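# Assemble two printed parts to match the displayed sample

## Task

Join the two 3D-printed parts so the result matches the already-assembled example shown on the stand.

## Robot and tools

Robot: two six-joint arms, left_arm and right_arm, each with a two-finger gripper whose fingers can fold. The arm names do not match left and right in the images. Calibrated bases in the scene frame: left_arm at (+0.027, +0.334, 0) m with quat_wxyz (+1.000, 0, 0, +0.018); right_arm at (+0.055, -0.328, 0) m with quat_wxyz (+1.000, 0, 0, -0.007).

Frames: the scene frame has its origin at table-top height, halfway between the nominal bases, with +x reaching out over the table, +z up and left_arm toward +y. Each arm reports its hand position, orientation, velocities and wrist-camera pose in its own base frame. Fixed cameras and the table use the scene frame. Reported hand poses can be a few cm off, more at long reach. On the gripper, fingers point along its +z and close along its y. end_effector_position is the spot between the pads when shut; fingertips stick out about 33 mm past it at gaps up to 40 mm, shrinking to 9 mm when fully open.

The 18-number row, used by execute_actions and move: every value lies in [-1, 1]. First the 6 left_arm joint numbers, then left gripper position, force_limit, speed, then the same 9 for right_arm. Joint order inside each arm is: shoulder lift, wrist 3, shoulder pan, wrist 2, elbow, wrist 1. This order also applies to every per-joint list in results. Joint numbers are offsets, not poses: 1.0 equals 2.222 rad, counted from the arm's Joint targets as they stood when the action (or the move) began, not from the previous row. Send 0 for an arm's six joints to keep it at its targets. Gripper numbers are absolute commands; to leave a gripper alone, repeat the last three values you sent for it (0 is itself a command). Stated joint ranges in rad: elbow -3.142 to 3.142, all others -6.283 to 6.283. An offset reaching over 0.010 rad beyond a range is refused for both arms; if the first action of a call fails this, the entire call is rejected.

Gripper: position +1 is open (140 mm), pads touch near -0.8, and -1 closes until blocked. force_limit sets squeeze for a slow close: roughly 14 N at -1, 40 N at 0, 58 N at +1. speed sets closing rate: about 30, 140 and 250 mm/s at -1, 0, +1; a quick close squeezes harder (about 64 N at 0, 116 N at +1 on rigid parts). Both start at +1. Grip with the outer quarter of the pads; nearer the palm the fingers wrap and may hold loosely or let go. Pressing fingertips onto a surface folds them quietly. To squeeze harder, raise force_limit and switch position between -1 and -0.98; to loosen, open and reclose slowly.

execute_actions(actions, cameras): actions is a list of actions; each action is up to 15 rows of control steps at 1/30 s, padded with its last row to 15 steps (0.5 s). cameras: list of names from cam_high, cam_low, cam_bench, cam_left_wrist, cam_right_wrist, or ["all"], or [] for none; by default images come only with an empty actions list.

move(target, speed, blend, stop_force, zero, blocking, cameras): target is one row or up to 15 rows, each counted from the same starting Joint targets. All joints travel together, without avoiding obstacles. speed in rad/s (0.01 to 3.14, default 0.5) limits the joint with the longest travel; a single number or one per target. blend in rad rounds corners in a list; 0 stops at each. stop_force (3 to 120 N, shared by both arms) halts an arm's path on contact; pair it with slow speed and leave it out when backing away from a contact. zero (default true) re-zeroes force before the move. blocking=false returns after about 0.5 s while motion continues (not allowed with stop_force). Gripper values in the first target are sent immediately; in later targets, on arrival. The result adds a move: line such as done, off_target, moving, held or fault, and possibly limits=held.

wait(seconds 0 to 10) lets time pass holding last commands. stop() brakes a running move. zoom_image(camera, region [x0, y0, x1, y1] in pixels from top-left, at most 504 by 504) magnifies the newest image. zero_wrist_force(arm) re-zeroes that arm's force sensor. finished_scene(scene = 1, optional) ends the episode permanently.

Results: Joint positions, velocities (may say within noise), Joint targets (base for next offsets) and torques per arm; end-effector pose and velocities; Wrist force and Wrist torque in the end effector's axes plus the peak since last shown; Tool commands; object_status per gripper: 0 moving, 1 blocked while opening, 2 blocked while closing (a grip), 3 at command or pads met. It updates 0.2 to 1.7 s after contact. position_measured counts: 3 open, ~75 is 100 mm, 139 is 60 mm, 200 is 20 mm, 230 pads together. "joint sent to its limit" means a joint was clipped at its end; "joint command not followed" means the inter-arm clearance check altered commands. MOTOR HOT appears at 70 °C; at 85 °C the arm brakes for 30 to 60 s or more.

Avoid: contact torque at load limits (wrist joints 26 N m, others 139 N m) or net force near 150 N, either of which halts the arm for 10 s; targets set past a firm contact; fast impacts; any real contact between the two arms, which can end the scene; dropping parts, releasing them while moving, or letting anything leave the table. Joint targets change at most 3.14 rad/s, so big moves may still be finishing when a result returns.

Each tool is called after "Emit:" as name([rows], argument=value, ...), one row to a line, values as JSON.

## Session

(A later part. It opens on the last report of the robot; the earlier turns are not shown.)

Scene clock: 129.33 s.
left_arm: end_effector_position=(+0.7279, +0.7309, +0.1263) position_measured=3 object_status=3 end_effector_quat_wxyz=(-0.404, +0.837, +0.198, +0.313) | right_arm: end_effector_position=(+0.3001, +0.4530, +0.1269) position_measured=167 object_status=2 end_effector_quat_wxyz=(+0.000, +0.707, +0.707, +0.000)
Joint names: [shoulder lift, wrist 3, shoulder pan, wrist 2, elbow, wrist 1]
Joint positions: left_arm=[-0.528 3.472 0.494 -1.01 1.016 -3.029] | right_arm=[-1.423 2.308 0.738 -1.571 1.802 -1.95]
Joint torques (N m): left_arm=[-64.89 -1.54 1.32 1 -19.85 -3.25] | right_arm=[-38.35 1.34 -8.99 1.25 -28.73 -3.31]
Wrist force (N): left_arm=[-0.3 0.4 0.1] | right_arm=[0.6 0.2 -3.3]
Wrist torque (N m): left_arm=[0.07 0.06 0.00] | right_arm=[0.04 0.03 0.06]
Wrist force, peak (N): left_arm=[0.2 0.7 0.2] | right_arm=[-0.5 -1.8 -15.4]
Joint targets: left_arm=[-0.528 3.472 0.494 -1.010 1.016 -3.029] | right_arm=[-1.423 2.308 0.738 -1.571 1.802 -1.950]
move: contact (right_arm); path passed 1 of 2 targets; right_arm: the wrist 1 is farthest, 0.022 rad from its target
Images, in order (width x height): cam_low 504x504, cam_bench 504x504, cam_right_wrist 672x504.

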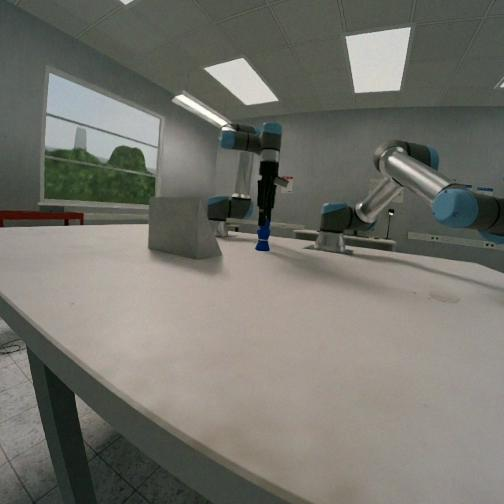

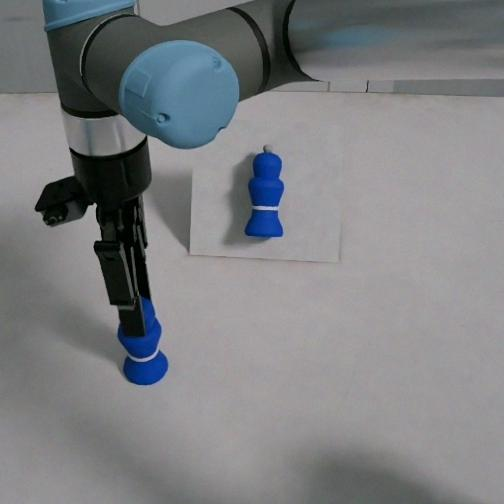

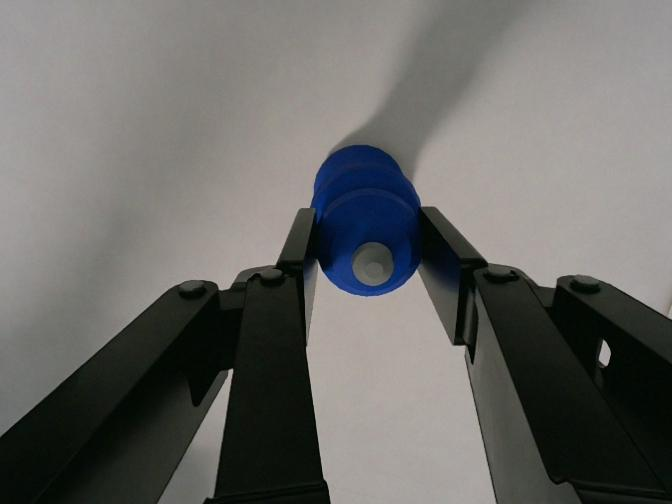

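Emit:
move(target=[0,0,0,0,0,0,1,1,1,0.0033,0,0,0,0.0066,-0.0098,-1,-0.6,-1], speed=0.02, stop_force=20, cameras=["cam_right_wrist","cam_bench","cam_low"])

Emit:
zoom_image(camera="cam_low", region=[230, 200, 300, 260])

Emit:
zoom_image(camera="cam_bench", region=[90, 270, 200, 390])

Scene clock: 134.57 s.
left_arm: end_effector_position=(+0.7279, +0.7309, +0.1263) position_measured=3 object_status=3 end_effector_quat_wxyz=(-0.404, +0.837, +0.198, +0.313) | right_arm: end_effector_position=(+0.3002, +0.4531, +0.1263) position_measured=167 object_status=2 end_effector_quat_wxyz=(+0.000, +0.707, +0.707, +0.001)
Joint names: [shoulder lift, wrist 3, shoulder pan, wrist 2, elbow, wrist 1]
Joint positions: left_arm=[-0.528 3.472 0.494 -1.01 1.016 -3.029] | right_arm=[-1.423 2.308 0.738 -1.571 1.803 -1.952]
Joint torques (N m): left_arm=[-65.69 -1.38 1.86 1.26 -19.24 -3.07] | right_arm=[-27.58 1.42 -8.85 1.11 -21.84 -1.69]
Wrist force (N): left_arm=[-0.1 0.0 0.1] | right_arm=[-2.8 -3.1 -24.9]
Wrist torque (N m): left_arm=[-0.02 0.02 0.00] | right_arm=[0.22 0.09 0.06]
Wrist force, peak (N): left_arm=[0.1 0.7 0.3] | right_arm=[-3.8 -4.2 -34.6]
Joint targets: left_arm=[-0.528 3.472 0.494 -1.010 1.016 -3.029] | right_arm=[-1.423 2.308 0.738 -1.571 1.803 -1.952]
move: contact (right_arm); right_arm: the wrist 1 is farthest, 0.020 rad from its target
Images, in order (width x height): cam_low 504x504, cam_bench 504x504, cam_right_wrist 672x504.

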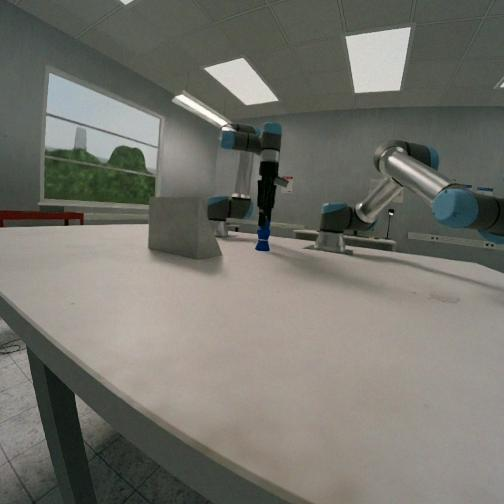

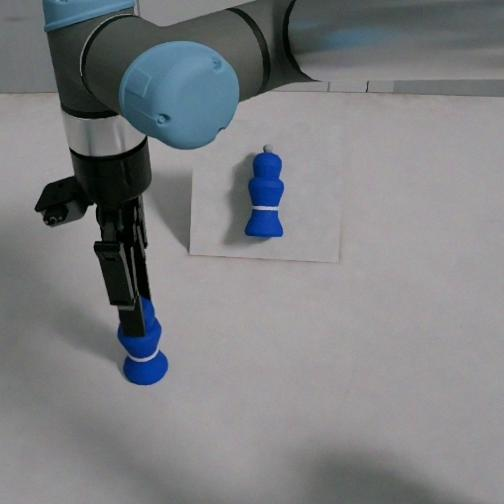

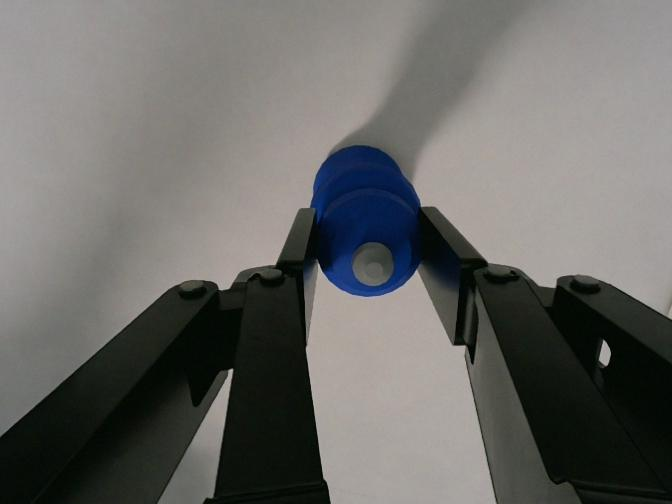

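Scaled by 7.200 from the camera's 504x504 image, which has a finer 720x720 frame.

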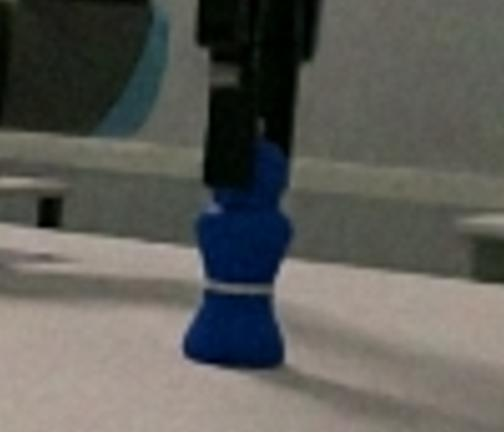

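Scaled by 4.200 from the camera's 504x504 image, which has a finer 720x720 frame.

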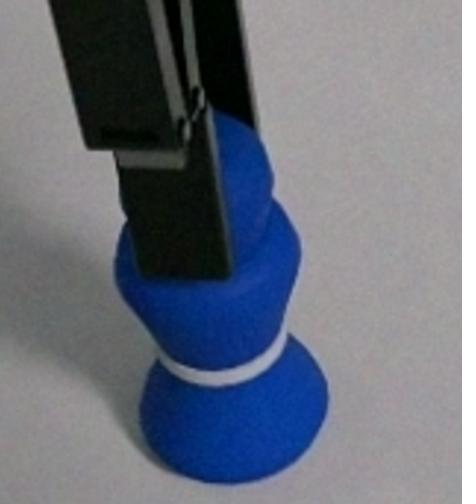

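Emit:
move(target=[0,0,0,0,0,0,1,1,1,-0.0002,0,0,0,-0.0004,0.0007,-1,-0.6,-1], speed=0.05)

Emit:
move(target=[0,0,0,0,0,0,1,1,1,0,0,0,0,0,0,0.2,-0.6,-0.9], cameras=["cam_right_wrist","cam_bench","cam_low"])

Emit:
zoom_image(camera="cam_low", region=[230, 200, 300, 260])

Emit:
zoom_image(camera="cam_right_wrist", region=[280, 120, 460, 300])

Scene clock: 138.80 s.
left_arm: end_effector_position=(+0.7279, +0.7309, +0.1263) position_measured=3 object_status=3 end_effector_quat_wxyz=(-0.404, +0.837, +0.198, +0.313) | right_arm: end_effector_position=(+0.3001, +0.4530, +0.1268) position_measured=167 object_status=2 end_effector_quat_wxyz=(+0.000, +0.707, +0.707, +0.000)
Joint names: [shoulder lift, wrist 3, shoulder pan, wrist 2, elbow, wrist 1]
Joint positions: left_arm=[-0.528 3.472 0.494 -1.01 1.016 -3.029] | right_arm=[-1.423 2.308 0.738 -1.571 1.802 -1.95]
Joint torques (N m): left_arm=[-65.33 -1.4 1.91 1.13 -18.8 -3.23] | right_arm=[-36.67 1.38 -9.38 1.2 -27.49 -1.39]
Wrist force (N): left_arm=[0.2 0.3 0.2] | right_arm=[-0.4 -0.1 -7.4]
Wrist torque (N m): left_arm=[0.05 -0.05 0.00] | right_arm=[0.12 0.06 0.06]
Wrist force, peak (N): left_arm=[0.1 0.6 -0.1] | right_arm=[-2.6 -3.2 -25.1]
Joint targets: left_arm=[-0.528 3.472 0.494 -1.010 1.016 -3.029] | right_arm=[-1.423 2.308 0.738 -1.571 1.802 -1.950]
move: done

Scene clock: 140.03 s.
left_arm: end_effector_position=(+0.7279, +0.7309, +0.1263) position_measured=3 object_status=3 end_effector_quat_wxyz=(-0.404, +0.837, +0.198, +0.313) | right_arm: end_effector_position=(+0.3001, +0.4530, +0.1268) position_measured=104 object_status=0 end_effector_quat_wxyz=(+0.000, +0.707, +0.707, +0.000)
Joint names: [shoulder lift, wrist 3, shoulder pan, wrist 2, elbow, wrist 1]
Joint positions: left_arm=[-0.528 3.472 0.494 -1.01 1.016 -3.029] | right_arm=[-1.423 2.308 0.738 -1.571 1.802 -1.95]
Joint torques (N m): left_arm=[-64.44 -1.44 1.51 1.18 -18.5 -3.05] | right_arm=[-39.66 1.45 -8.54 1.11 -27.73 -3.92]
Wrist force (N): left_arm=[-0.1 0.5 -0.1] | right_arm=[-0.2 0.2 -0.5]
Wrist torque (N m): left_arm=[0.11 0.03 0.00] | right_arm=[0.07 0.04 0.07]
Wrist force, peak (N): left_arm=[0.0 0.5 0.3] | right_arm=[-0.2 -0.5 -7.2]
Joint targets: left_arm=[-0.528 3.472 0.494 -1.010 1.016 -3.029] | right_arm=[-1.423 2.308 0.738 -1.571 1.802 -1.950]
move: done
Images, in order (width x height): cam_low 504x504, cam_bench 504x504, cam_right_wrist 672x504.

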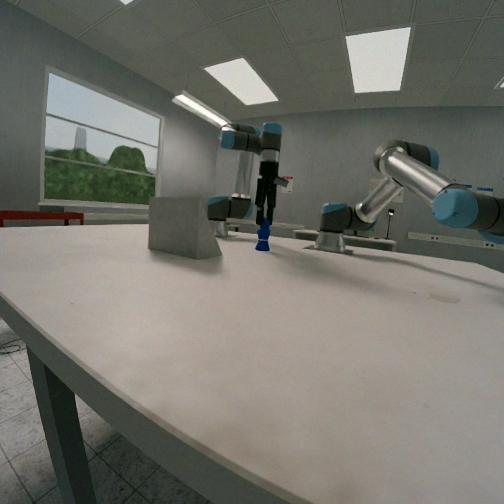

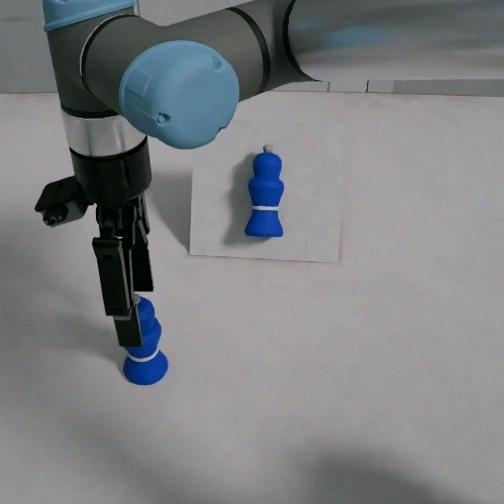

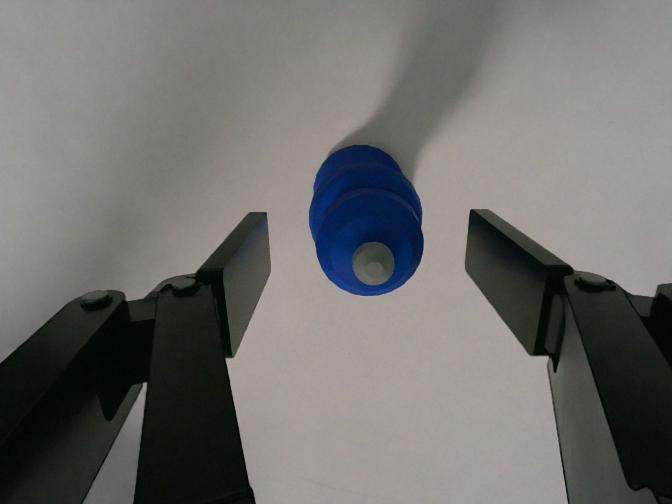

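Scaled by 7.200 from the camera's 504x504 image, which has a finer 720x720 frame.

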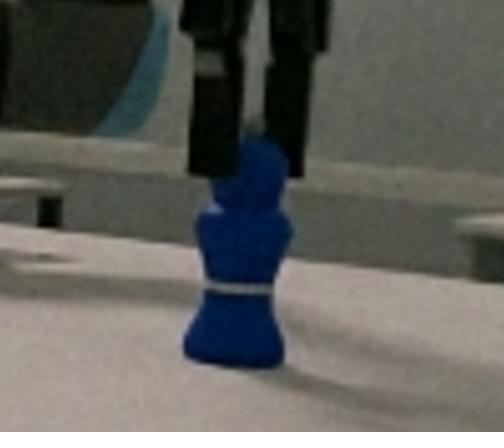

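Scaled by 2.800 from the camera's 672x504 image, which has a finer 960x720 frame.

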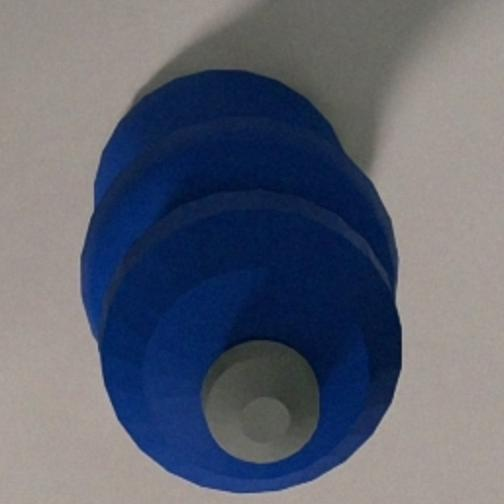

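Emit:
move([
  [0,0,0,0,0,0,1,1,1,-0.0291,0,0,0,-0.1131,0.1423,0.2,-0.6,-0.9],
  [0,0,0,0,0,0,1,1,1,-0.0291,0,-0.2,0,-0.1131,0.1423,0.2,-0.6,-0.9],
], speed=[0.3,0.6], blend=0.05, cameras=["cam_high","cam_bench","cam_low"])

Emit:
zoom_image(camera="cam_bench", region=[90, 130, 340, 390])

Emit:
zoom_image(camera="cam_low", region=[230, 200, 300, 260])

Emit:
zoom_image(camera="cam_bench", region=[210, 130, 320, 250])

Scene clock: 148.53 s.
left_arm: end_effector_position=(+0.7279, +0.7309, +0.1263) position_measured=3 object_status=3 end_effector_quat_wxyz=(-0.404, +0.837, +0.198, +0.313) | right_arm: end_effector_position=(+0.4654, +0.2800, +0.2503) position_measured=104 object_status=3 end_effector_quat_wxyz=(+0.000, +0.845, +0.534, +0.000)
Joint names: [shoulder lift, wrist 3, shoulder pan, wrist 2, elbow, wrist 1]
Joint positions: left_arm=[-0.528 3.472 0.494 -1.01 1.016 -3.029] | right_arm=[-1.488 2.308 0.294 -1.571 1.551 -1.634]
Joint torques (N m): left_arm=[-64.9 -1.43 1.73 1.04 -18.83 -3.15] | right_arm=[-23.95 1.35 -7.63 0.82 -23.81 -1.56]
Wrist force (N): left_arm=[0.0 0.1 0.0] | right_arm=[-0.3 -0.1 0.3]
Wrist torque (N m): left_arm=[0.01 0.01 0.00] | right_arm=[-0.05 0.06 0.04]
Wrist force, peak (N): left_arm=[-0.2 0.6 0.2] | right_arm=[-2.9 3.0 0.0]
Joint targets: left_arm=[-0.528 3.472 0.494 -1.010 1.016 -3.029] | right_arm=[-1.488 2.308 0.294 -1.571 1.551 -1.634]
move: done
Images, in order (width x height): cam_high 504x504, cam_low 504x504, cam_bench 504x504.

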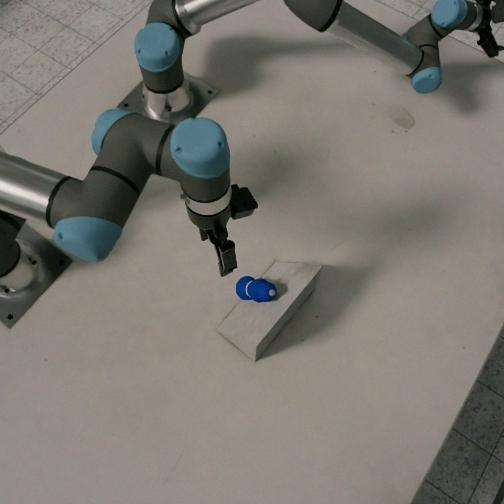

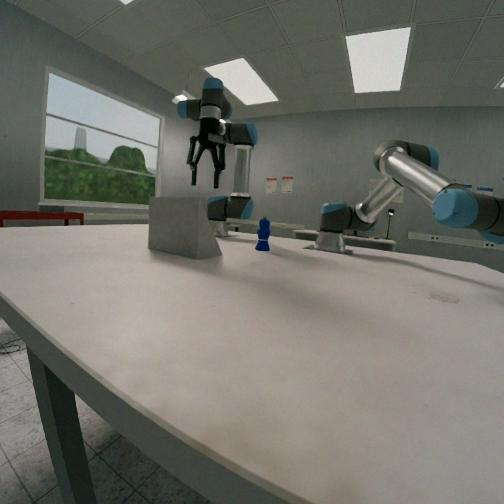

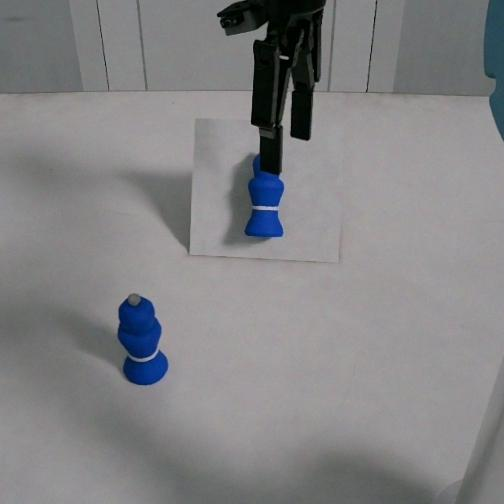

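Scaled by 1.938 from the camera's 504x504 image, which has a finer 720x720 frame.

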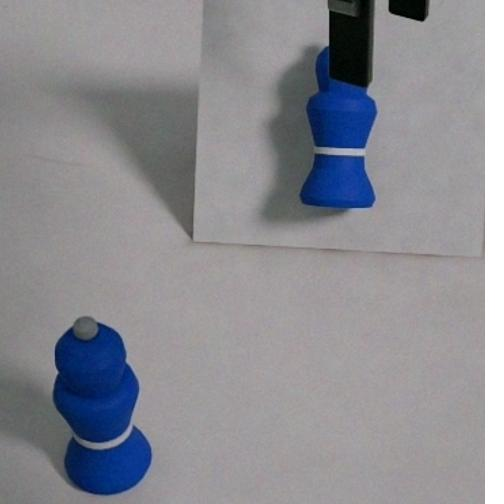

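Scaled by 7.200 from the camera's 504x504 image, which has a finer 720x720 frame.

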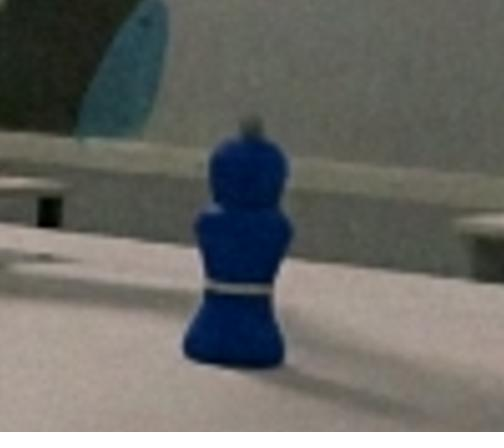

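Scaled by 4.200 from the camera's 504x504 image, which has a finer 720x720 frame.

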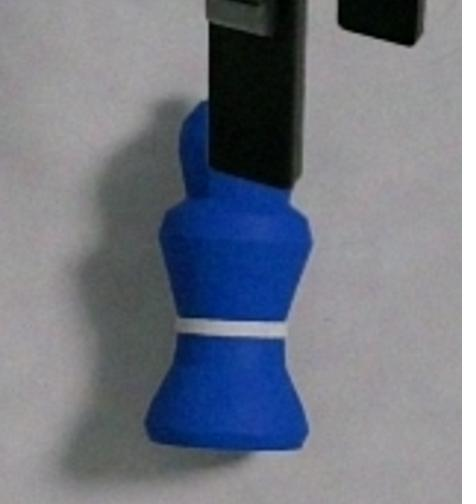

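Emit:
finished_scene()

The scene is finished: the task was done.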